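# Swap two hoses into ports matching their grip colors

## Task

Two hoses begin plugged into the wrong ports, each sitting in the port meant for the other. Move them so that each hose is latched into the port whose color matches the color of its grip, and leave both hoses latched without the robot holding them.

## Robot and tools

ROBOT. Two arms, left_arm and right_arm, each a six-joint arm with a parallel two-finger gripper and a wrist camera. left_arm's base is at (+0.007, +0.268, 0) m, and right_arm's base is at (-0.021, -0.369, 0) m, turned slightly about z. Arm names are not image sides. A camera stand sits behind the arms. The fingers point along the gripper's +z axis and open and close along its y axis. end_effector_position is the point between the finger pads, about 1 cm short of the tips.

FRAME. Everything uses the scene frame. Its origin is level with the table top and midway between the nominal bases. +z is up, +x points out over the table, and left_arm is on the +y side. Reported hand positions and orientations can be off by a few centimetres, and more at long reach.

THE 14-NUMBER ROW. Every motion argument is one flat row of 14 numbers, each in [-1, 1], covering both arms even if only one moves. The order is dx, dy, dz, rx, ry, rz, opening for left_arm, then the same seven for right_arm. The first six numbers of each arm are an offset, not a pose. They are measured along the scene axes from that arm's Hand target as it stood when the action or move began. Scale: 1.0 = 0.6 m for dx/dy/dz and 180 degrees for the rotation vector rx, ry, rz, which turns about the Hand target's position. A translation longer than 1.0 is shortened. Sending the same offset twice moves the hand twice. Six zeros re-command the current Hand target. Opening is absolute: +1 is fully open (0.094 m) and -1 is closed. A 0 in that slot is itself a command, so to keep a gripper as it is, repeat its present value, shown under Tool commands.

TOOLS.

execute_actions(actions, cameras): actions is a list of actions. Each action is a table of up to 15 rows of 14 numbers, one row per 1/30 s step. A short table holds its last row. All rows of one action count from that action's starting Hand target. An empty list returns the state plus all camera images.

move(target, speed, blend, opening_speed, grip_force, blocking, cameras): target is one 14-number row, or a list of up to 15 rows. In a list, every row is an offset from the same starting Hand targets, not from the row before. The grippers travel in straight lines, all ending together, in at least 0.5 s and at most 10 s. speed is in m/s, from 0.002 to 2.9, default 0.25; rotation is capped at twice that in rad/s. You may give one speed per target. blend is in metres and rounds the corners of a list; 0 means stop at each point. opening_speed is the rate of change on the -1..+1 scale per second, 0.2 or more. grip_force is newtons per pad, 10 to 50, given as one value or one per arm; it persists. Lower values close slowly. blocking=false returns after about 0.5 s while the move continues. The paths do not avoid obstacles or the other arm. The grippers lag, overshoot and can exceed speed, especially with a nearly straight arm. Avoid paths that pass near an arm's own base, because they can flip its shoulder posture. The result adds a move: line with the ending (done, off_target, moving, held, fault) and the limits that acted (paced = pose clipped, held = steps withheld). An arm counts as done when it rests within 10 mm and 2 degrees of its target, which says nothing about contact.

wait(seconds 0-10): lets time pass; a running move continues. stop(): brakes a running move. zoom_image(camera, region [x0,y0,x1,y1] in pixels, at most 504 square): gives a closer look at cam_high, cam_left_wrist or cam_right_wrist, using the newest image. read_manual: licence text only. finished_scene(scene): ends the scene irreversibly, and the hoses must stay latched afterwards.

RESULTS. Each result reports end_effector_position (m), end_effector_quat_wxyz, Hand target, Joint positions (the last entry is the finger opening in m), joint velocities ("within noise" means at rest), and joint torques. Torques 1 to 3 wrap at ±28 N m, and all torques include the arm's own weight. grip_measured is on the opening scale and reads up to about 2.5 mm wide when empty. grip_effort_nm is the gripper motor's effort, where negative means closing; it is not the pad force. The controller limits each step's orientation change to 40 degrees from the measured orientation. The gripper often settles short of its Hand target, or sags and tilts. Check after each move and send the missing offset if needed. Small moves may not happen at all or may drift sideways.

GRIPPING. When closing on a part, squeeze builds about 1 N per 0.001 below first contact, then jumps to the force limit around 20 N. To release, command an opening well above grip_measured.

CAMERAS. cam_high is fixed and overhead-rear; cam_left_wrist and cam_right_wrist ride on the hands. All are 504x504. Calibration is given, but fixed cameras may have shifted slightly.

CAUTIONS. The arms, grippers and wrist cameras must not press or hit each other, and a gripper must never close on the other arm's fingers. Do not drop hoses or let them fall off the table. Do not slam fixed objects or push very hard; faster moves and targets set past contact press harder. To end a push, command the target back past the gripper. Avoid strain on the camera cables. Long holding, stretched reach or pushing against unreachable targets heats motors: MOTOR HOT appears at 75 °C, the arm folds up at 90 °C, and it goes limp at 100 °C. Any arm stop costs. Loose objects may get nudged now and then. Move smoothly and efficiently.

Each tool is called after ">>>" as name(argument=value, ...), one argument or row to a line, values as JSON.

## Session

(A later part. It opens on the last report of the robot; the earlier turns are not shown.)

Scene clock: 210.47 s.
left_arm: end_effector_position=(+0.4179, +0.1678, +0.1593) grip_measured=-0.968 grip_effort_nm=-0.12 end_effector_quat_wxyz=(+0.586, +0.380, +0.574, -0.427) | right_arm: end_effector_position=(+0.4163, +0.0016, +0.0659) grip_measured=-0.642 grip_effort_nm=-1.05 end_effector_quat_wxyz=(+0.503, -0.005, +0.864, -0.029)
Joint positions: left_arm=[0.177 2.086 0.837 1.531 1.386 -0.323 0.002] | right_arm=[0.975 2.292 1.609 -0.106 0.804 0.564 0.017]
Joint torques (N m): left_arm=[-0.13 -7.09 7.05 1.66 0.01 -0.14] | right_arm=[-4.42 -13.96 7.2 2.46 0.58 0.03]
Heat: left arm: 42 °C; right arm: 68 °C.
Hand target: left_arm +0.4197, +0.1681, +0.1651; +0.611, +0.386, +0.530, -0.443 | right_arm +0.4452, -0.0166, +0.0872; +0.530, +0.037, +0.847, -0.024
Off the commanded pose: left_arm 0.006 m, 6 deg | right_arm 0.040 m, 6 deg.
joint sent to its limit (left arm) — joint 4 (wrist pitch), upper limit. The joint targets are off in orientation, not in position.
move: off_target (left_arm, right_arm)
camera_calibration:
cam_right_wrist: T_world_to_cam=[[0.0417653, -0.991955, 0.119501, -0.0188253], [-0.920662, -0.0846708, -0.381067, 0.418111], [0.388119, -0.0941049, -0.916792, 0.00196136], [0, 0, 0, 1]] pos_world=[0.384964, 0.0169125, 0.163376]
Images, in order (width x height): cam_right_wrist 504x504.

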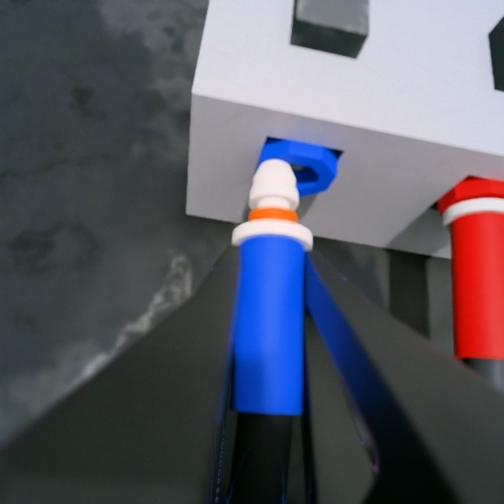

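>>> move(
  target=[0,0,0,0,0,0,-0.97,-0.075,-0.008,-0.017,0,0,0,-0.8],
  speed=0.08,
  cameras=["cam_right_wrist"],
)

Scene clock: 211.77 s.
left_arm: end_effector_position=(+0.4179, +0.1678, +0.1593) grip_measured=-0.968 grip_effort_nm=-0.12 end_effector_quat_wxyz=(+0.586, +0.380, +0.574, -0.427) | right_arm: end_effector_position=(+0.3998, -0.0237, +0.0464) grip_measured=-0.642 grip_effort_nm=-1.05 end_effector_quat_wxyz=(+0.509, +0.016, +0.860, -0.046)
Joint positions: left_arm=[0.177 2.086 0.837 1.531 1.386 -0.323 0.002] | right_arm=[0.983 2.256 1.456 -0.023 0.86 0.612 0.017]
Joint torques (N m): left_arm=[-0.09 -7.09 7.06 1.67 0.02 -0.14] | right_arm=[0.72 -16.83 5.15 1.93 0.55 0.22]
Heat: left arm: 42 °C; right arm: 69 °C.
Hand target: left_arm +0.4197, +0.1681, +0.1651; +0.611, +0.386, +0.530, -0.443 | right_arm +0.4002, -0.0215, +0.0768; +0.530, +0.037, +0.847, -0.024
Off the commanded pose: left_arm 0.006 m, 6 deg | right_arm 0.031 m, 5 deg.
joint sent to its limit (left arm) — joint 4 (wrist pitch), upper limit. The joint targets are off in orientation, not in position.
move: off_target (left_arm, right_arm)
camera_calibration:
cam_right_wrist: T_world_to_cam=[[-0.013558, -0.991517, 0.129267, -0.0192927], [-0.918385, -0.0387804, -0.393782, 0.394077], [0.395455, -0.124055, -0.910069, -0.0159182], [0, 0, 0, 1]] pos_world=[0.367948, -0.00582137, 0.143188]
Images, in order (width x height): cam_right_wrist 504x504.

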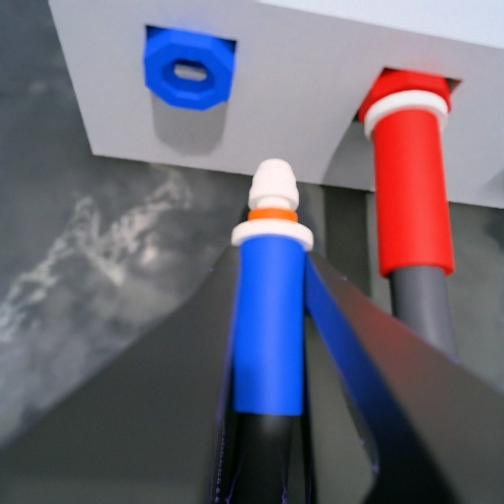

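>>> move(
  target=[
    [0,0,0,0,0,0,-0.97,-0.067,0.095,0.0137,0,0.011,0.011,-0.8],
    [0,0,0,0,0,0,-0.97,0.01,0.02,-0.003,0,0.022,0.011,-0.8],
  ],
  speed=0.1,
  cameras=["cam_right_wrist"],
)

Scene clock: 214.90 s.
left_arm: end_effector_position=(+0.4179, +0.1678, +0.1593) grip_measured=-0.968 grip_effort_nm=-0.12 end_effector_quat_wxyz=(+0.586, +0.380, +0.574, -0.427) | right_arm: end_effector_position=(+0.4060, -0.0116, +0.0618) grip_measured=-0.642 grip_effort_nm=-1.05 end_effector_quat_wxyz=(+0.491, +0.017, +0.870, -0.030)
Joint positions: left_arm=[0.177 2.086 0.837 1.531 1.386 -0.323 0.002] | right_arm=[0.977 2.256 1.56 -0.146 0.809 0.641 0.017]
Joint torques (N m): left_arm=[-0.12 -7.09 7.02 1.66 0.02 -0.15] | right_arm=[0.4 -14.76 5.37 1.94 0.32 0.01]
Heat: left arm: 42 °C; right arm: 71 °C.
Hand target: left_arm +0.4197, +0.1681, +0.1651; +0.611, +0.386, +0.530, -0.443 | right_arm +0.4061, -0.0093, +0.0750; +0.501, +0.021, +0.865, -0.016
Off the commanded pose: left_arm 0.006 m, 6 deg | right_arm 0.013 m, 2 deg.
joint sent to its limit (left arm) — joint 4 (wrist pitch), upper limit. The joint targets are off in orientation, not in position.
move: off_target (left_arm, right_arm)
camera_calibration:
cam_right_wrist: T_world_to_cam=[[0.00381194, -0.995181, 0.0979801, -0.0143343], [-0.932742, -0.0388631, -0.358443, 0.410067], [0.360524, -0.0900238, -0.928396, 0.0128853], [0, 0, 0, 1]] pos_world=[0.377896, 0.00283128, 0.160353]
Images, in order (width x height): cam_right_wrist 504x504.

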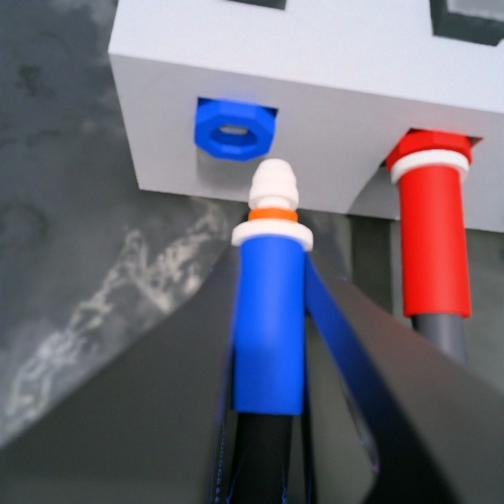

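>>> move(
  target=[0,0,0,0,0,0,-0.97,0.005,0.022,0.012,0,0,0,-0.8],
  speed=0.1,
  cameras=["cam_right_wrist"],
)

Scene clock: 216.17 s.
left_arm: end_effector_position=(+0.4179, +0.1678, +0.1593) grip_measured=-0.968 grip_effort_nm=-0.12 end_effector_quat_wxyz=(+0.586, +0.380, +0.574, -0.427) | right_arm: end_effector_position=(+0.4046, -0.0058, +0.0692) grip_measured=-0.642 grip_effort_nm=-1.05 end_effector_quat_wxyz=(+0.489, +0.012, +0.872, -0.031)
Joint positions: left_arm=[0.177 2.086 0.837 1.531 1.386 -0.323 0.002] | right_arm=[0.985 2.256 1.597 -0.192 0.809 0.641 0.017]
Joint torques (N m): left_arm=[-0.12 -7.08 7.06 1.67 0.01 -0.14] | right_arm=[0.72 -12.26 9.59 1.71 0.39 0.13]
Heat: left arm: 42 °C; right arm: 71 °C.
Hand target: left_arm +0.4197, +0.1681, +0.1651; +0.611, +0.386, +0.530, -0.443 | right_arm +0.4092, +0.0037, +0.0822; +0.501, +0.021, +0.865, -0.016
Off the commanded pose: left_arm 0.006 m, 6 deg | right_arm 0.017 m, 3 deg.
joint sent to its limit (left arm) — joint 4 (wrist pitch), upper limit. The joint targets are off in orientation, not in position.
move: off_target (left_arm, right_arm)
camera_calibration:
cam_right_wrist: T_world_to_cam=[[0.0130754, -0.994379, 0.105068, -0.0134824], [-0.934329, -0.0495787, -0.352945, 0.411804], [0.356171, -0.0935534, -0.929726, 0.0225823], [0, 0, 0, 1]] pos_world=[0.376894, 0.00912278, 0.167756]
Images, in order (width x height): cam_right_wrist 504x504.

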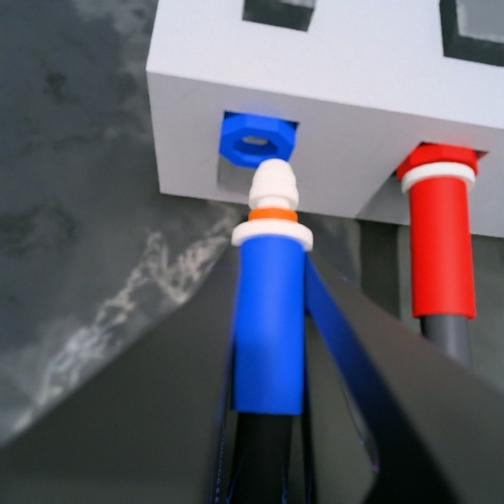

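>>> move(
  target=[0,0,0,0,0,0,-0.97,0.055,0.0,0.015,0,-0.02,0,-0.8],
  speed=0.06,
  cameras=["cam_right_wrist","cam_left_wrist"],
)

Scene clock: 217.47 s.
left_arm: end_effector_position=(+0.4179, +0.1678, +0.1593) grip_measured=-0.968 grip_effort_nm=-0.12 end_effector_quat_wxyz=(+0.586, +0.380, +0.574, -0.427) | right_arm: end_effector_position=(+0.4194, -0.0018, +0.0789) grip_measured=-0.642 grip_effort_nm=-1.04 end_effector_quat_wxyz=(+0.503, -0.003, +0.863, -0.035)
Joint positions: left_arm=[0.177 2.086 0.837 1.531 1.386 -0.323 0.002] | right_arm=[0.968 2.275 1.637 -0.155 0.81 0.561 0.017]
Joint torques (N m): left_arm=[-0.09 -7.06 7.06 1.66 0.02 -0.14] | right_arm=[-1.85 -10.37 10.81 2.53 0.37 -0.02]
Heat: left arm: 42 °C; right arm: 71 °C.
Hand target: left_arm +0.4197, +0.1681, +0.1651; +0.611, +0.386, +0.530, -0.443 | right_arm +0.4422, +0.0039, +0.0914; +0.527, +0.022, +0.849, -0.015
Off the commanded pose: left_arm 0.006 m, 6 deg | right_arm 0.026 m, 5 deg.
joint sent to its limit (left arm) — joint 4 (wrist pitch), upper limit. The joint targets are off in orientation, not in position.
move: off_target (left_arm, right_arm)
camera_calibration:
cam_left_wrist: T_world_to_cam=[[-0.917829, -0.364266, 0.157798, 0.42576], [-0.329215, 0.476323, -0.815312, 0.19755], [0.221828, -0.800266, -0.557105, 0.23465], [0, 0, 0, 1]] pos_world=[0.403759, 0.248775, 0.224605]
cam_right_wrist: T_world_to_cam=[[0.0318877, -0.991251, 0.128078, -0.0204775], [-0.921279, -0.0788425, -0.380826, 0.425939], [0.387592, -0.105852, -0.915733, 0.0123951], [0, 0, 0, 1]] pos_world=[0.388258, 0.0145958, 0.176182]
Images, in order (width x height): cam_left_wrist 504x504, cam_right_wrist 504x504.

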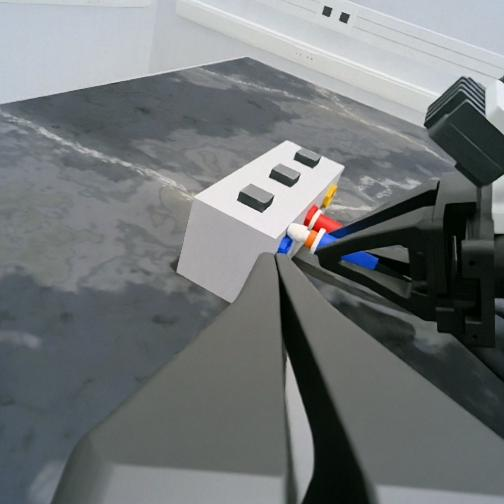

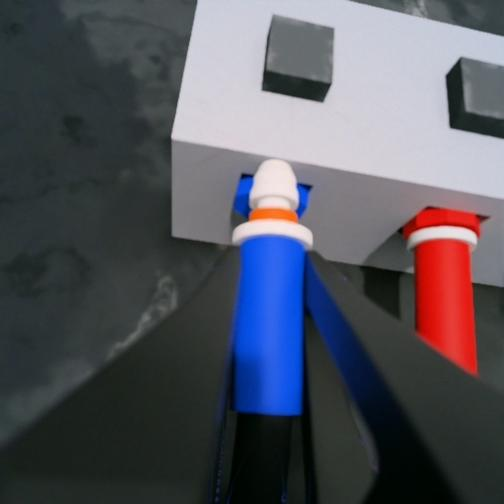

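>>> move(
  target=[0,0,0,0,0,0,-0.97,-0.055,0.0,-0.015,0,0.02,0,-0.8],
  speed=0.1,
  cameras=["cam_right_wrist"],
)

>>> zoom_image(
  camera="cam_right_wrist",
  region=[200, 80, 350, 230],
)

Scene clock: 218.73 s.
left_arm: end_effector_position=(+0.4179, +0.1678, +0.1593) grip_measured=-0.968 grip_effort_nm=-0.12 end_effector_quat_wxyz=(+0.586, +0.380, +0.574, -0.427) | right_arm: end_effector_position=(+0.4097, +0.0013, +0.0738) grip_measured=-0.642 grip_effort_nm=-1.04 end_effector_quat_wxyz=(+0.495, +0.013, +0.868, -0.026)
Joint positions: left_arm=[0.177 2.086 0.837 1.531 1.386 -0.323 0.002] | right_arm=[0.986 2.275 1.637 -0.194 0.812 0.634 0.017]
Joint torques (N m): left_arm=[-0.12 -7.08 7.02 1.67 0.01 -0.14] | right_arm=[0.61 -13.87 6.61 1.77 0.37 0.2]
Heat: left arm: 42 °C; right arm: 71 °C.
Hand target: left_arm +0.4197, +0.1681, +0.1651; +0.611, +0.386, +0.530, -0.443 | right_arm +0.4093, +0.0038, +0.0824; +0.501, +0.022, +0.865, -0.016
Off the commanded pose: left_arm 0.006 m, 6 deg | right_arm 0.009 m, 2 deg.
joint sent to its limit (left arm) — joint 4 (wrist pitch), upper limit. The joint targets are off in orientation, not in position.
move: off_target (left_arm)
camera_calibration:
cam_right_wrist: T_world_to_cam=[[0.014332, -0.995231, 0.0964825, -0.00699021], [-0.929519, -0.0488218, -0.365529, 0.417419], [0.368497, -0.0844435, -0.925786, 0.0203081], [0, 0, 0, 1]] pos_world=[0.380616, 0.0151372, 0.172054]
Images, in order (width x height): cam_right_wrist 504x504.

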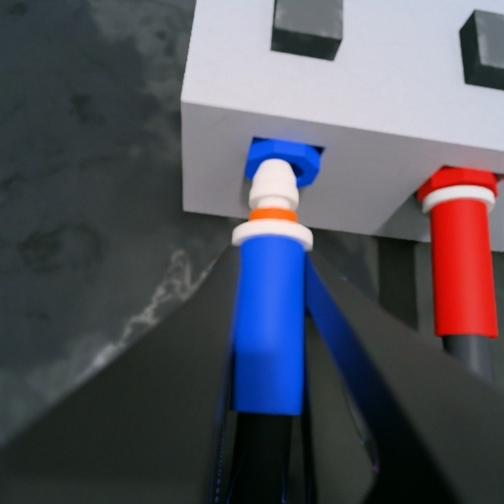

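Scaled by 3.360 from the camera's 504x504 image, which has a finer 720x720 frame.

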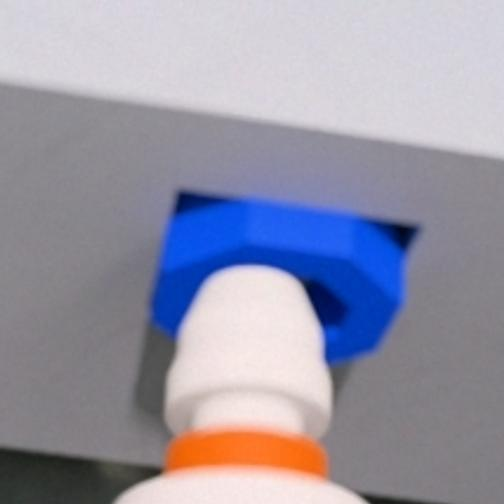

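>>> move(
  target=[0,0,0,0,0,0,-0.97,-0.002,-0.02,-0.02,0,0.0,-0.006,-0.8],
  speed=0.1,
  cameras=["cam_right_wrist"],
)

>>> zoom_image(
  camera="cam_right_wrist",
  region=[200, 80, 350, 230],
)

Scene clock: 219.90 s.
left_arm: end_effector_position=(+0.4179, +0.1678, +0.1593) grip_measured=-0.968 grip_effort_nm=-0.12 end_effector_quat_wxyz=(+0.586, +0.380, +0.574, -0.427) | right_arm: end_effector_position=(+0.4046, -0.0055, +0.0591) grip_measured=-0.642 grip_effort_nm=-1.05 end_effector_quat_wxyz=(+0.490, +0.013, +0.871, -0.031)
Joint positions: left_arm=[0.177 2.086 0.837 1.531 1.386 -0.323 0.002] | right_arm=[0.986 2.275 1.585 -0.163 0.812 0.645 0.017]
Joint torques (N m): left_arm=[-0.12 -7.12 7.05 1.66 0.01 -0.14] | right_arm=[-0.31 -14.42 5.37 1.91 0.44 0.2]
Heat: left arm: 42 °C; right arm: 71 °C.
Hand target: left_arm +0.4197, +0.1681, +0.1651; +0.611, +0.386, +0.530, -0.443 | right_arm +0.4080, -0.0083, +0.0704; +0.500, +0.030, +0.865, -0.021
Off the commanded pose: left_arm 0.006 m, 6 deg | right_arm 0.012 m, 3 deg.
joint sent to its limit (left arm) — joint 4 (wrist pitch), upper limit. The joint targets are off in orientation, not in position.
move: off_target (left_arm, right_arm)
camera_calibration:
cam_right_wrist: T_world_to_cam=[[0.00986038, -0.994527, 0.104014, -0.0108423], [-0.934135, -0.0462756, -0.353908, 0.408296], [0.356784, -0.0936736, -0.929479, 0.0129417], [0, 0, 0, 1]] pos_world=[0.376893, 0.00932351, 0.157656]
Images, in order (width x height): cam_right_wrist 504x504.

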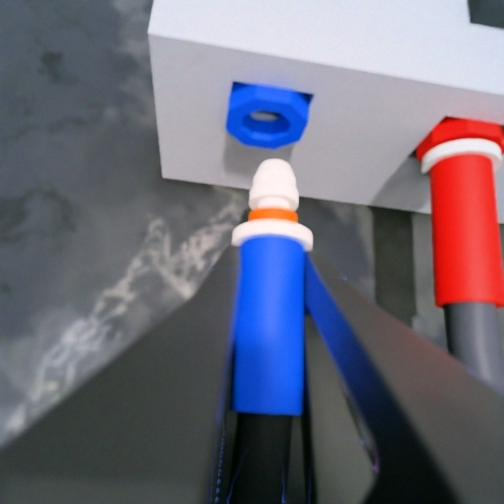

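Scaled by 3.360 from the camera's 504x504 image, which has a finer 720x720 frame.

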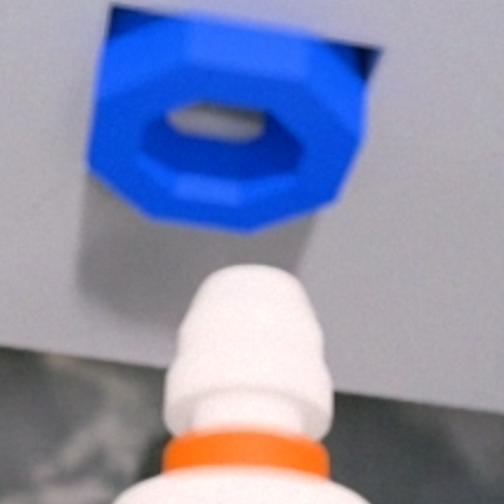

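>>> move(
  target=[0,0,0,0,0,0,-0.97,0.055,0.0,0.018,0,-0.02,0,-0.8],
  speed=0.06,
  cameras=["cam_right_wrist","cam_left_wrist"],
)

>>> zoom_image(
  camera="cam_right_wrist",
  region=[200, 80, 350, 230],
)

>>> zoom_image(
  camera="cam_left_wrist",
  region=[265, 205, 365, 280],
)

Scene clock: 221.63 s.
left_arm: end_effector_position=(+0.4179, +0.1678, +0.1593) grip_measured=-0.968 grip_effort_nm=-0.12 end_effector_quat_wxyz=(+0.586, +0.380, +0.574, -0.427) | right_arm: end_effector_position=(+0.4152, -0.0107, +0.0633) grip_measured=-0.642 grip_effort_nm=-1.05 end_effector_quat_wxyz=(+0.496, -0.003, +0.867, -0.043)
Joint positions: left_arm=[0.177 2.086 0.837 1.531 1.386 -0.323 0.002] | right_arm=[0.964 2.275 1.585 -0.13 0.81 0.57 0.017]
Joint torques (N m): left_arm=[-0.1 -7.08 7.04 1.66 0.01 -0.14] | right_arm=[-2.39 -11.37 9.65 2.71 0.46 -0.01]
Heat: left arm: 42 °C; right arm: 70 °C.
Hand target: left_arm +0.4197, +0.1681, +0.1651; +0.611, +0.386, +0.530, -0.443 | right_arm +0.4409, -0.0082, +0.0812; +0.527, +0.030, +0.849, -0.020
Off the commanded pose: left_arm 0.006 m, 6 deg | right_arm 0.032 m, 6 deg.
joint sent to its limit (left arm) — joint 4 (wrist pitch), upper limit. The joint targets are off in orientation, not in position.
move: off_target (left_arm, right_arm)
camera_calibration:
cam_left_wrist: T_world_to_cam=[[-0.917829, -0.364266, 0.157798, 0.42576], [-0.329215, 0.476323, -0.815312, 0.19755], [0.221828, -0.800266, -0.557105, 0.23465], [0, 0, 0, 1]] pos_world=[0.403759, 0.248775, 0.224605]
cam_right_wrist: T_world_to_cam=[[0.025897, -0.989705, 0.140759, -0.0255223], [-0.928001, -0.076153, -0.364711, 0.417142], [0.371676, -0.12118, -0.92042, 0.00549438], [0, 0, 0, 1]] pos_world=[0.385727, 0.00717281, 0.160786]
Images, in order (width x height): cam_left_wrist 504x504, cam_right_wrist 504x504.

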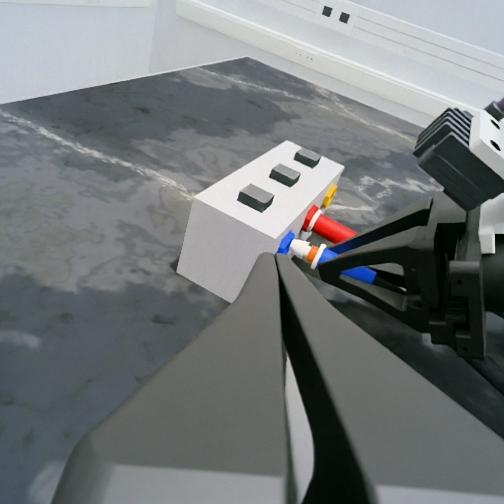

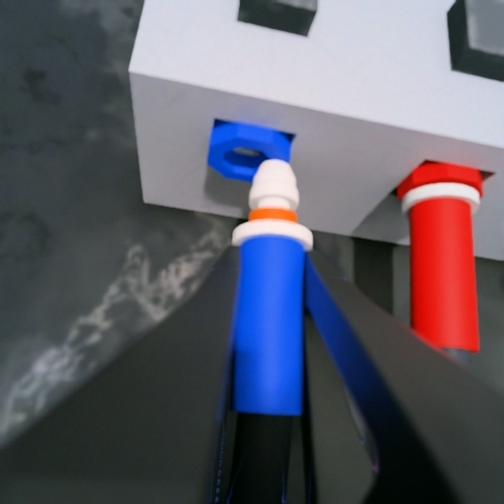

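Scaled by 3.360 from the camera's 504x504 image, which has a finer 720x720 frame.

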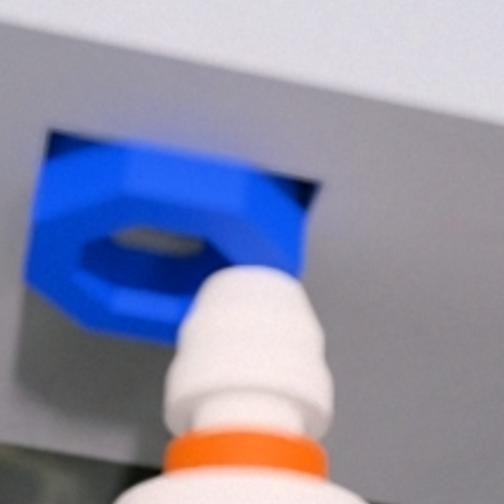

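Scaled by 5.040 from the camera's 504x504 image, which has a finer 720x720 frame.

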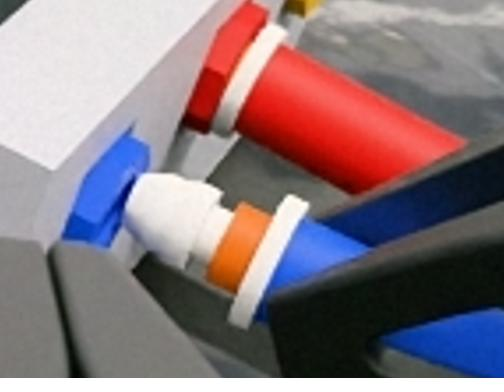

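>>> move(
  target=[0,0,0,0,0,0,-0.97,-0.015,0.03,0.01,0,0.0,0,-0.8],
  speed=0.06,
  cameras=["cam_right_wrist"],
)

>>> zoom_image(
  camera="cam_right_wrist",
  region=[200, 80, 350, 230],
)

Scene clock: 222.63 s.
left_arm: end_effector_position=(+0.4179, +0.1678, +0.1593) grip_measured=-0.968 grip_effort_nm=-0.12 end_effector_quat_wxyz=(+0.586, +0.380, +0.574, -0.427) | right_arm: end_effector_position=(+0.4183, -0.0015, +0.0650) grip_measured=-0.642 grip_effort_nm=-1.05 end_effector_quat_wxyz=(+0.499, +0.001, +0.865, -0.043)
Joint positions: left_arm=[0.177 2.086 0.837 1.531 1.386 -0.323 0.002] | right_arm=[0.973 2.308 1.647 -0.161 0.823 0.583 0.017]
Joint torques (N m): left_arm=[-0.12 -7.08 7.04 1.66 0.02 -0.14] | right_arm=[0.21 -12.14 10.95 2.18 0.6 0.22]
Heat: left arm: 42 °C; right arm: 70 °C.
Hand target: left_arm +0.4197, +0.1681, +0.1651; +0.611, +0.386, +0.530, -0.443 | right_arm +0.4320, +0.0098, +0.0870; +0.527, +0.030, +0.849, -0.020
Off the commanded pose: left_arm 0.006 m, 6 deg | right_arm 0.028 m, 6 deg.
joint sent to its limit (left arm) — joint 4 (wrist pitch), upper limit. The joint targets are off in orientation, not in position.
move: off_target (left_arm, right_arm)
camera_calibration:
cam_right_wrist: T_world_to_cam=[[0.018049, -0.99039, 0.137117, -0.0131548], [-0.925821, -0.0683377, -0.371734, 0.421003], [0.377532, -0.120236, -0.918157, 0.00444426], [0, 0, 0, 1]] pos_world=[0.388333, 0.0162763, 0.162386]
Images, in order (width x height): cam_right_wrist 504x504.

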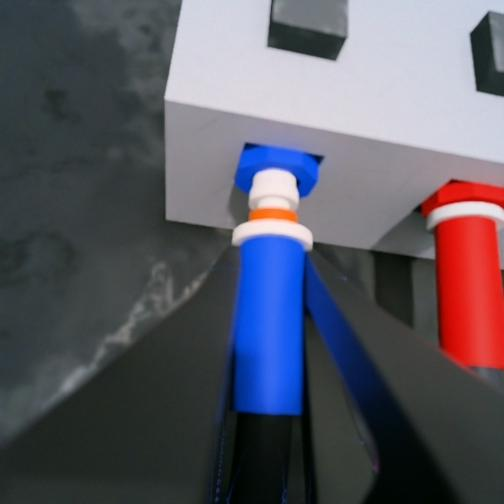

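Scaled by 3.360 from the camera's 504x504 image, which has a finer 720x720 frame.

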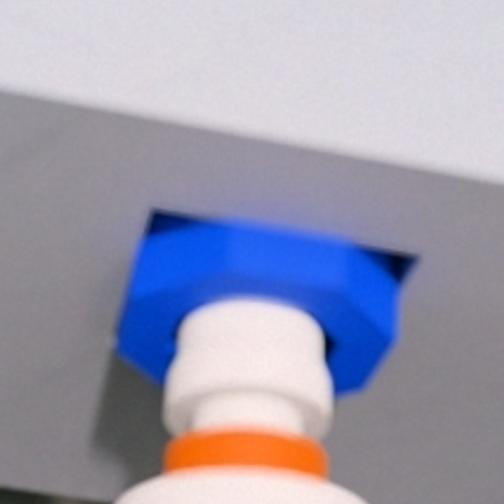

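>>> move(
  target=[0,0,0,0,0,0,-0.97,0.138,0.01,0.07,-0.004,-0.083,0.0,-0.8],
  speed=0.15,
  cameras=["cam_right_wrist"],
)

>>> zoom_image(
  camera="cam_right_wrist",
  region=[200, 80, 350, 280],
)

Scene clock: 224.30 s.
left_arm: end_effector_position=(+0.4179, +0.1678, +0.1593) grip_measured=-0.968 grip_effort_nm=-0.12 end_effector_quat_wxyz=(+0.586, +0.380, +0.574, -0.427) | right_arm: end_effector_position=(+0.4324, -0.0047, +0.0653) grip_measured=-0.642 grip_effort_nm=-1.04 end_effector_quat_wxyz=(+0.528, -0.072, +0.837, -0.122)
Joint positions: left_arm=[0.177 2.086 0.837 1.531 1.386 -0.323 0.002] | right_arm=[0.968 2.359 1.656 -0.042 0.917 0.319 0.017]
Joint torques (N m): left_arm=[-0.1 -7.08 7.05 1.66 0.02 -0.14] | right_arm=[-6.98 -12.16 15.12 5.08 0.21 -0.19]
Heat: left arm: 42 °C; right arm: 70 °C.
Hand target: left_arm +0.4197, +0.1681, +0.1651; +0.611, +0.386, +0.530, -0.443 | right_arm +0.5147, +0.0158, +0.1291; +0.633, +0.029, +0.773, -0.021
Off the commanded pose: left_arm 0.006 m, 6 deg | right_arm 0.106 m, 22 deg.
joint sent to its limit (left arm) — joint 4 (wrist pitch), upper limit. The joint targets are off in orientation, not in position.
move: off_target (left_arm, right_arm)
camera_calibration:
cam_right_wrist: T_world_to_cam=[[0.0486418, -0.937171, 0.345462, -0.0432178], [-0.890778, -0.197163, -0.409439, 0.420554], [0.451827, -0.287815, -0.844402, -0.0386333], [0, 0, 0, 1]] pos_world=[0.394179, 0.0312959, 0.1545]
Images, in order (width x height): cam_right_wrist 504x504.

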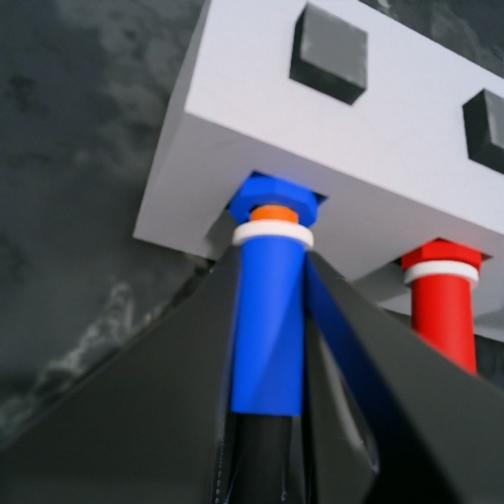

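Scaled by 2.520 from the camera's 504x504 image, which has a finer 720x720 frame.

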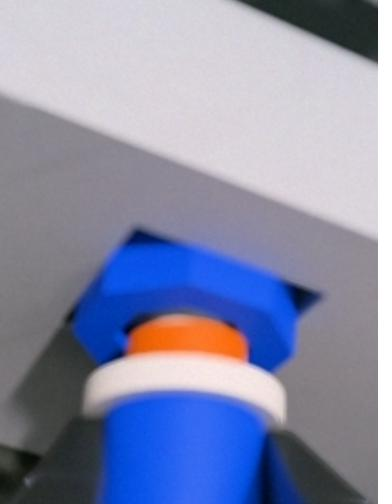

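>>> move(
  target=[0,0,0,0,0,0,-0.97,0.05,0.03,-0.06,-0.002,-0.04,-0.014,-0.8],
  speed=0.15,
  cameras=["cam_right_wrist"],
)

>>> zoom_image(
  camera="cam_right_wrist",
  region=[200, 80, 350, 280],
)

Scene clock: 226.47 s.
left_arm: end_effector_position=(+0.4179, +0.1678, +0.1593) grip_measured=-0.968 grip_effort_nm=-0.12 end_effector_quat_wxyz=(+0.586, +0.380, +0.574, -0.427) | right_arm: end_effector_position=(+0.4340, -0.0004, +0.0626) grip_measured=-0.642 grip_effort_nm=-1.04 end_effector_quat_wxyz=(+0.573, -0.046, +0.781, -0.243)
Joint positions: left_arm=[0.177 2.086 0.837 1.531 1.386 -0.323 0.002] | right_arm=[1.015 2.537 1.833 -0.022 1.224 0.236 0.017]
Joint torques (N m): left_arm=[-0.1 -7.08 7.04 1.66 0.02 -0.14] | right_arm=[-10.11 -11.44 17.57 5.27 -1.64 0.35]
Heat: left arm: 42 °C; right arm: 70 °C.
Hand target: left_arm +0.4197, +0.1681, +0.1651; +0.611, +0.386, +0.530, -0.443 | right_arm +0.5448, +0.0338, +0.0933; +0.680, +0.046, +0.731, -0.035
Off the commanded pose: left_arm 0.006 m, 6 deg | right_arm 0.120 m, 29 deg.
joint sent to its limit (left arm) — joint 4 (wrist pitch), upper limit. The joint targets are off in orientation, not in position.
move: off_target (left_arm, right_arm)
camera_calibration:
cam_right_wrist: T_world_to_cam=[[-0.157259, -0.851113, 0.500875, 0.0413174], [-0.843676, -0.147834, -0.516096, 0.408063], [0.513303, -0.503737, -0.694816, -0.0765923], [0, 0, 0, 1]] pos_world=[0.390085, 0.0569091, 0.136687]
Images, in order (width x height): cam_right_wrist 504x504.

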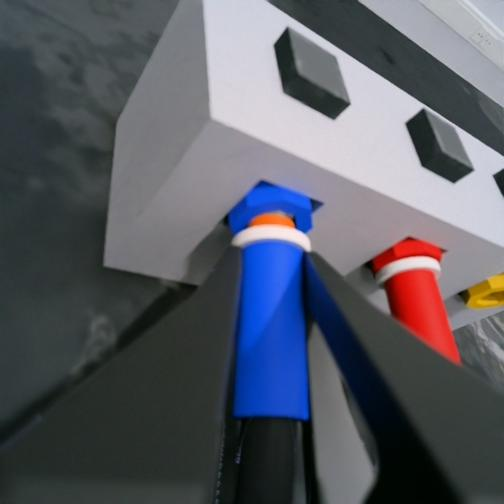

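Scaled by 2.520 from the camera's 504x504 image, which has a finer 720x720 frame.

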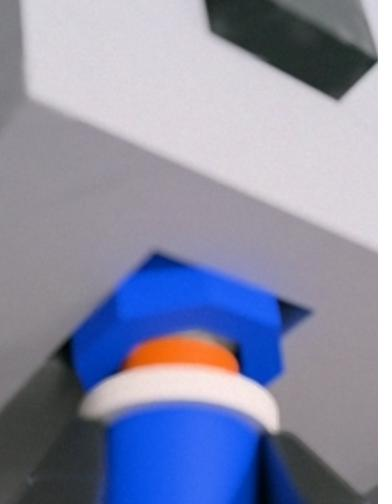

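>>> move(
  target=[0,0,0,0,0,0,-0.97,0.02,-0.01,0.06,0.006,0.11,0.02,-0.8],
  speed=0.15,
  cameras=["cam_right_wrist","cam_left_wrist"],
)

>>> zoom_image(
  camera="cam_right_wrist",
  region=[200, 80, 350, 280],
)

>>> zoom_image(
  camera="cam_left_wrist",
  region=[265, 205, 365, 280],
)

Scene clock: 228.90 s.
left_arm: end_effector_position=(+0.4179, +0.1678, +0.1593) grip_measured=-0.968 grip_effort_nm=-0.12 end_effector_quat_wxyz=(+0.586, +0.380, +0.574, -0.427) | right_arm: end_effector_position=(+0.4398, -0.0015, +0.0679) grip_measured=-0.642 grip_effort_nm=-1.05 end_effector_quat_wxyz=(+0.437, -0.079, +0.883, -0.153)
Joint positions: left_arm=[0.177 2.086 0.837 1.531 1.386 -0.323 0.002] | right_arm=[0.947 2.487 2.075 -0.621 0.842 0.471 0.017]
Joint torques (N m): left_arm=[-0.12 -7.08 7.05 1.66 0.02 -0.14] | right_arm=[-9.92 -14.94 15.77 5.05 -0.28 -0.43]
Heat: left arm: 42 °C; right arm: 72 °C.
Hand target: left_arm +0.4197, +0.1681, +0.1651; +0.611, +0.386, +0.530, -0.443 | right_arm +0.5568, +0.0279, +0.1291; +0.545, +0.022, +0.838, -0.014
Off the commanded pose: left_arm 0.006 m, 6 deg | right_arm 0.135 m, 24 deg.
joint sent to its limit (left arm) — joint 4 (wrist pitch), upper limit. The joint targets are off in orientation, not in position.
move: off_target (left_arm, right_arm)
camera_calibration:
cam_left_wrist: T_world_to_cam=[[-0.917829, -0.364266, 0.157798, 0.42576], [-0.329215, 0.476323, -0.815312, 0.19755], [0.221828, -0.800266, -0.557105, 0.23465], [0, 0, 0, 1]] pos_world=[0.403759, 0.248775, 0.224605]
cam_right_wrist: T_world_to_cam=[[0.0757734, -0.917794, 0.389761, -0.0563484], [-0.962188, -0.169865, -0.212933, 0.447001], [0.261636, -0.358888, -0.895961, 0.0481671], [0, 0, 0, 1]] pos_world=[0.421766, 0.0415003, 0.1603]
Images, in order (width x height): cam_left_wrist 504x504, cam_right_wrist 504x504.

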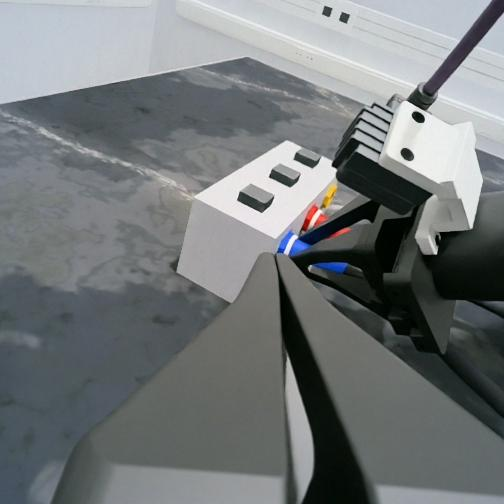

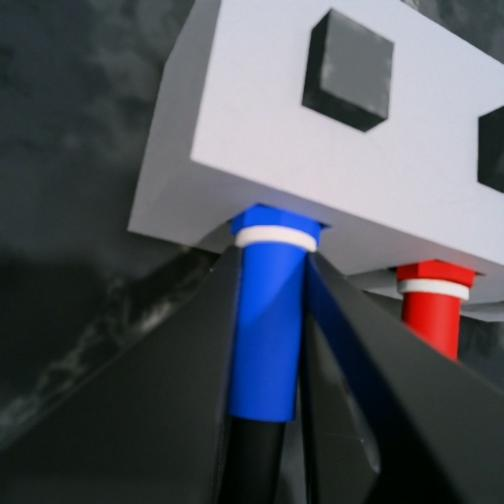

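Scaled by 2.520 from the camera's 504x504 image, which has a finer 720x720 frame.

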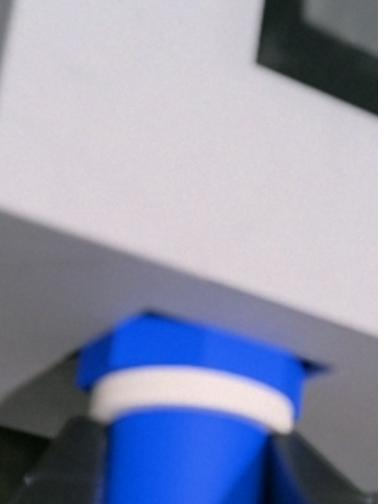

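Scaled by 5.040 from the camera's 504x504 image, which has a finer 720x720 frame.

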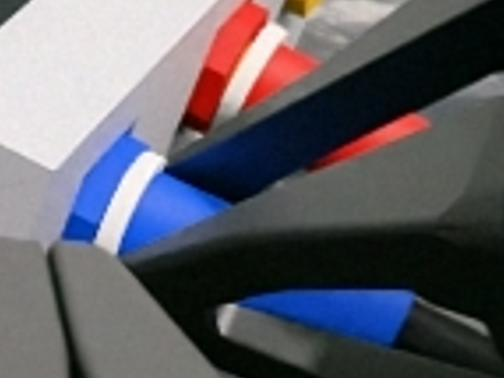

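>>> move(
  target=[
    [0,0,0,0,0,0,-0.97,0.05,0.012,-0.05,0,0.0,-0.0,-0.8],
    [0,0,0,0,0,0,-0.97,0.08,0.02,0.0,0,0.0,0,-0.8],
  ],
  speed=0.2,
  cameras=["cam_right_wrist","cam_left_wrist"],
)

>>> zoom_image(
  camera="cam_right_wrist",
  region=[200, 150, 350, 280],
)

>>> zoom_image(
  camera="cam_left_wrist",
  region=[265, 205, 365, 280],
)

Scene clock: 233.00 s.
left_arm: end_effector_position=(+0.4179, +0.1678, +0.1593) grip_measured=-0.968 grip_effort_nm=-0.12 end_effector_quat_wxyz=(+0.586, +0.380, +0.574, -0.427) | right_arm: end_effector_position=(+0.4414, -0.0023, +0.0671) grip_measured=-0.642 grip_effort_nm=-1.05 end_effector_quat_wxyz=(+0.355, -0.060, +0.918, -0.165)
Joint positions: left_arm=[0.177 2.086 0.837 1.531 1.386 -0.323 0.002] | right_arm=[0.924 2.791 2.765 -1.222 0.75 0.614 0.017]
Joint torques (N m): left_arm=[-0.1 -7.08 7.05 1.65 0.02 -0.14] | right_arm=[-10.11 -16.99 12.4 5.64 1.02 -0.83]
Heat: left arm: 42 °C; right arm: 74 °C.
Hand target: left_arm +0.4197, +0.1681, +0.1651; +0.611, +0.386, +0.530, -0.443 | right_arm +0.6048, +0.0397, +0.1292; +0.545, +0.022, +0.838, -0.015
Off the commanded pose: left_arm 0.006 m, 6 deg | right_arm 0.180 m, 31 deg.
joint sent to its limit (left arm) — joint 4 (wrist pitch), upper limit. The joint targets are off in orientation, not in position.
move: off_target (left_arm, right_arm)
camera_calibration:
cam_left_wrist: T_world_to_cam=[[-0.917829, -0.364266, 0.157798, 0.42576], [-0.329215, 0.476323, -0.815312, 0.19755], [0.221828, -0.800266, -0.557105, 0.23465], [0, 0, 0, 1]] pos_world=[0.403759, 0.248775, 0.224605]
cam_right_wrist: T_world_to_cam=[[0.0718181, -0.920466, 0.384167, -0.0549039], [-0.994124, -0.0973358, -0.0473707, 0.451351], [0.0809962, -0.378507, -0.922048, 0.128119], [0, 0, 0, 1]] pos_world=[0.442265, 0.0418895, 0.160605]
Images, in order (width x height): cam_left_wrist 504x504, cam_right_wrist 504x504.

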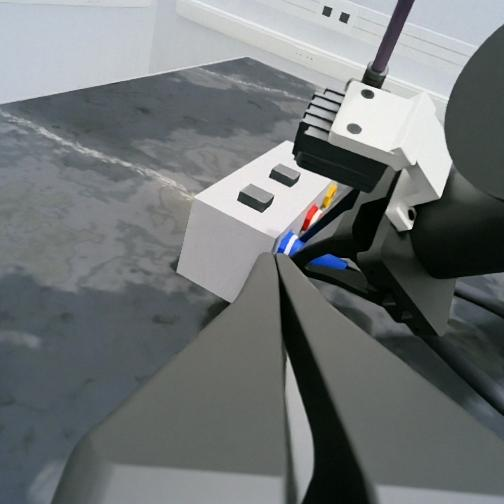

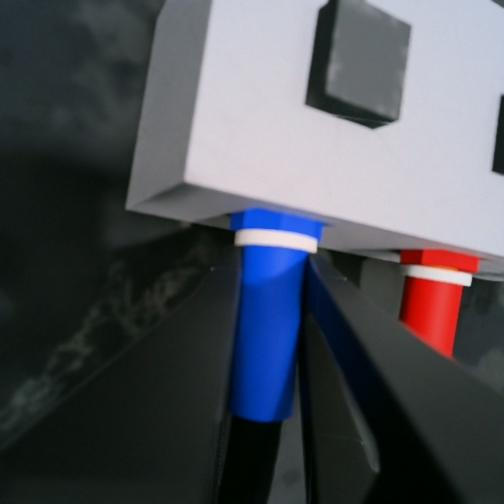

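Scaled by 3.360 from the camera's 504x504 image, which has a finer 720x720 frame.

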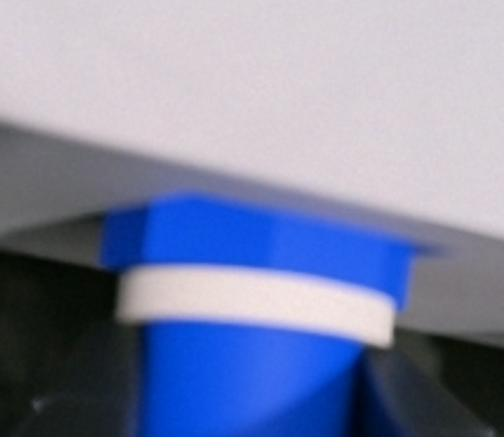

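Scaled by 5.040 from the camera's 504x504 image, which has a finer 720x720 frame.

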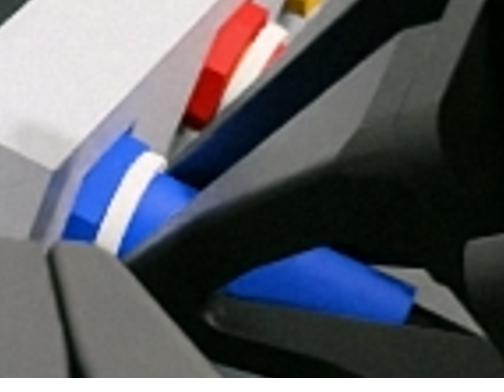

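>>> move(
  target=[0,0,0,0,0,0,-0.97,-0.265,-0.06,-0.095,0.004,0.08,0,-0.8],
  speed=0.2,
  cameras=["cam_right_wrist","cam_left_wrist"],
)

>>> zoom_image(
  camera="cam_left_wrist",
  region=[265, 205, 365, 280],
)

Scene clock: 234.90 s.
left_arm: end_effector_position=(+0.4179, +0.1678, +0.1593) grip_measured=-0.968 grip_effort_nm=-0.12 end_effector_quat_wxyz=(+0.586, +0.380, +0.574, -0.427) | right_arm: end_effector_position=(+0.4356, -0.0021, +0.0617) grip_measured=-0.642 grip_effort_nm=-1.05 end_effector_quat_wxyz=(+0.421, +0.014, +0.906, -0.048)
Joint positions: left_arm=[0.177 2.086 0.837 1.531 1.386 -0.323 0.002] | right_arm=[0.921 2.409 1.95 -0.537 0.701 0.685 0.017]
Joint torques (N m): left_arm=[-0.1 -7.09 7.04 1.66 0.02 -0.14] | right_arm=[-0.95 -15.38 5.01 2.41 -0.01 -0.03]
Heat: left arm: 42 °C; right arm: 74 °C.
Hand target: left_arm +0.4197, +0.1681, +0.1651; +0.611, +0.386, +0.530, -0.443 | right_arm +0.4458, +0.0038, +0.0721; +0.435, +0.024, +0.900, -0.012
Off the commanded pose: left_arm 0.006 m, 6 deg | right_arm 0.016 m, 5 deg.
joint sent to its limit (left arm) — joint 4 (wrist pitch), upper limit. The joint targets are off in orientation, not in position.
move: off_target (left_arm, right_arm)
camera_calibration:
cam_left_wrist: T_world_to_cam=[[-0.917829, -0.364266, 0.157798, 0.42576], [-0.329215, 0.476323, -0.815312, 0.19755], [0.221828, -0.800266, -0.557105, 0.23465], [0, 0, 0, 1]] pos_world=[0.403759, 0.248775, 0.224605]
cam_right_wrist: T_world_to_cam=[[0.00731041, -0.991814, 0.127479, -0.0083028], [-0.97814, -0.0335864, -0.205217, 0.448227], [0.207819, -0.123192, -0.970379, 0.0719361], [0, 0, 0, 1]] pos_world=[0.42354, 0.0156814, 0.162848]
Images, in order (width x height): cam_left_wrist 504x504, cam_right_wrist 504x504.

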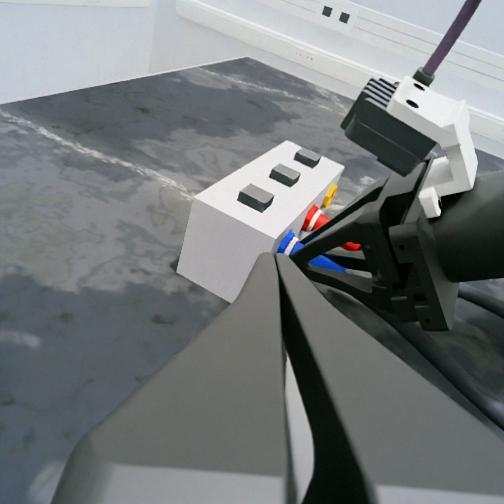

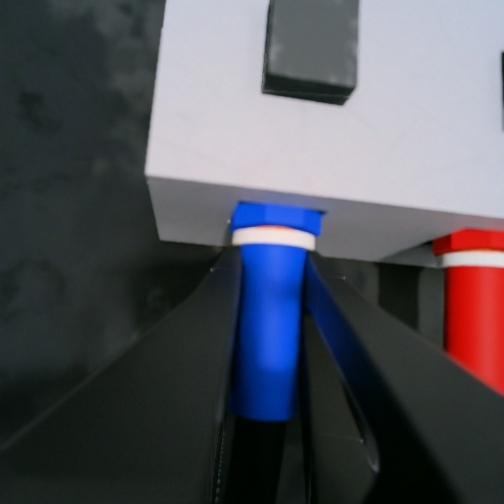

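Scaled by 5.040 from the camera's 504x504 image, which has a finer 720x720 frame.

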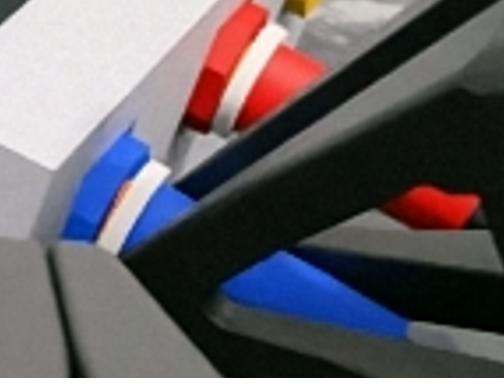

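>>> move(
  target=[0,0,0,0,0,0,-0.97,-0.047,-0.003,0.0,0,0.0,0,-0.8],
  speed=0.1,
  cameras=["cam_left_wrist"],
)

>>> zoom_image(
  camera="cam_left_wrist",
  region=[265, 205, 365, 280],
)

Scene clock: 235.93 s.
left_arm: end_effector_position=(+0.4179, +0.1678, +0.1593) grip_measured=-0.968 grip_effort_nm=-0.12 end_effector_quat_wxyz=(+0.586, +0.380, +0.574, -0.427) | right_arm: end_effector_position=(+0.4322, -0.0004, +0.0617) grip_measured=-0.642 grip_effort_nm=-1.05 end_effector_quat_wxyz=(+0.441, +0.025, +0.897, -0.020)
Joint positions: left_arm=[0.177 2.086 0.837 1.531 1.386 -0.323 0.002] | right_arm=[0.927 2.358 1.825 -0.39 0.7 0.687 0.017]
Joint torques (N m): left_arm=[-0.12 -7.09 7.05 1.66 0.02 -0.14] | right_arm=[2 -17.07 4.4 1.2 0.23 0.34]
Heat: left arm: 42 °C; right arm: 74 °C.
Hand target: left_arm +0.4197, +0.1681, +0.1651; +0.611, +0.386, +0.530, -0.443 | right_arm +0.4176, +0.0020, +0.0723; +0.435, +0.024, +0.900, -0.012
Off the commanded pose: left_arm 0.006 m, 6 deg | right_arm 0.018 m, 1 deg.
joint sent to its limit (left arm) — joint 4 (wrist pitch), upper limit. The joint targets are off in orientation, not in position.
move: off_target (left_arm, right_arm)
camera_calibration:
cam_left_wrist: T_world_to_cam=[[-0.917829, -0.364266, 0.157798, 0.42576], [-0.329215, 0.476323, -0.815312, 0.19755], [0.221828, -0.800266, -0.557105, 0.23465], [0, 0, 0, 1]] pos_world=[0.403759, 0.248775, 0.224605]
Images, in order (width x height): cam_left_wrist 504x504.

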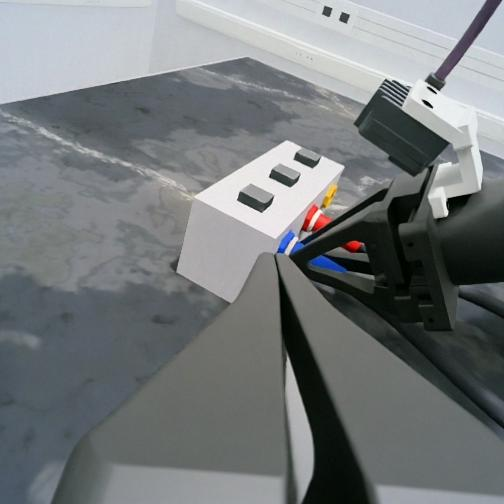

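Scaled by 5.040 from the camera's 504x504 image, which has a finer 720x720 frame.

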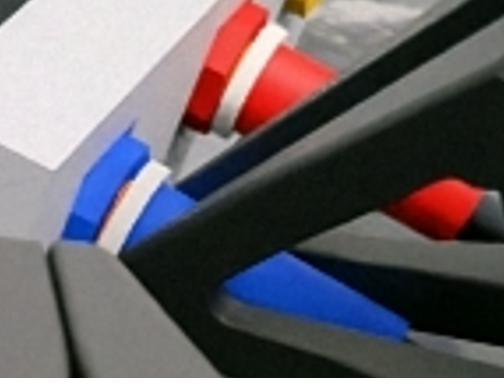

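>>> move(
  target=[0,0,0,0,0,0,-0.97,-0.02,0,0.0,0,0.0,0,-0.8],
  speed=0.1,
  cameras=["cam_left_wrist","cam_right_wrist"],
)

>>> zoom_image(
  camera="cam_left_wrist",
  region=[265, 205, 365, 280],
)

Scene clock: 236.90 s.
left_arm: end_effector_position=(+0.4179, +0.1678, +0.1593) grip_measured=-0.968 grip_effort_nm=-0.12 end_effector_quat_wxyz=(+0.586, +0.380, +0.574, -0.427) | right_arm: end_effector_position=(+0.4315, -0.0003, +0.0616) grip_measured=-0.642 grip_effort_nm=-1.05 end_effector_quat_wxyz=(+0.449, +0.034, +0.893, -0.008)
Joint positions: left_arm=[0.177 2.086 0.837 1.531 1.386 -0.323 0.002] | right_arm=[0.928 2.344 1.784 -0.337 0.7 0.698 0.017]
Joint torques (N m): left_arm=[-0.12 -7.09 7.04 1.66 0.02 -0.14] | right_arm=[3.43 -17.77 3.99 0.72 0.35 0.41]
Heat: left arm: 42 °C; right arm: 75 °C. Fold the right arm in close to its base, or ease its load, before you think long.
Hand target: left_arm +0.4197, +0.1681, +0.1651; +0.611, +0.386, +0.530, -0.443 | right_arm +0.4056, +0.0020, +0.0722; +0.435, +0.024, +0.900, -0.012
Off the commanded pose: left_arm 0.006 m, 6 deg | right_arm 0.028 m, 2 deg.
MOTOR HOT: joint 2 (shoulder) of the right arm reports 75 °C; the controller's stop level is 90 °C. To cool a motor, set the load down, stop pushing, or move to a pose that needs little force.
joint sent to its limit (left arm) — joint 4 (wrist pitch), upper limit. The joint targets are off in orientation, not in position.
move: off_target (left_arm, right_arm)
camera_calibration:
cam_left_wrist: T_world_to_cam=[[-0.917829, -0.364266, 0.157798, 0.42576], [-0.329215, 0.476323, -0.815312, 0.19755], [0.221828, -0.800266, -0.557105, 0.23465], [0, 0, 0, 1]] pos_world=[0.403759, 0.248775, 0.224605]
cam_right_wrist: T_world_to_cam=[[0.0010703, -0.999155, 0.0410962, 0.0014708], [-0.962983, -0.0121077, -0.26929, 0.441748], [0.26956, -0.0392867, -0.962182, 0.0458319], [0, 0, 0, 1]] pos_world=[0.41304, 0.00861871, 0.162997]
Images, in order (width x height): cam_left_wrist 504x504, cam_right_wrist 504x504.

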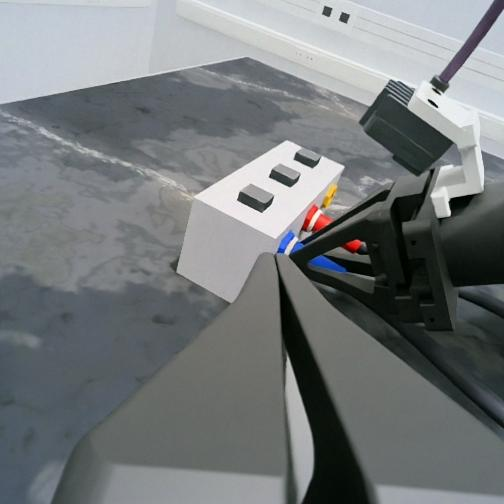

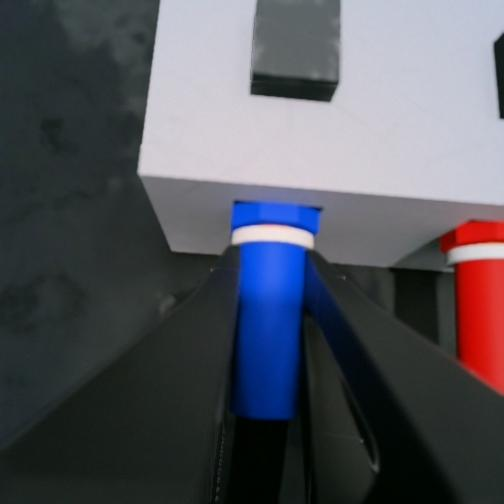

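Scaled by 5.040 from the camera's 504x504 image, which has a finer 720x720 frame.

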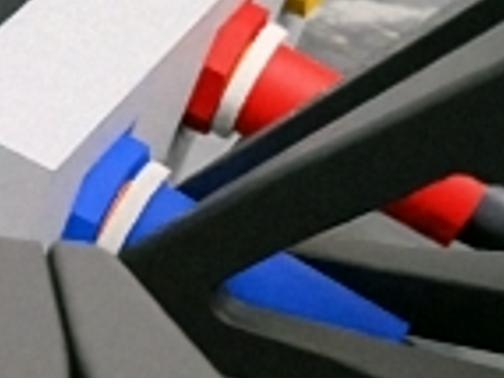

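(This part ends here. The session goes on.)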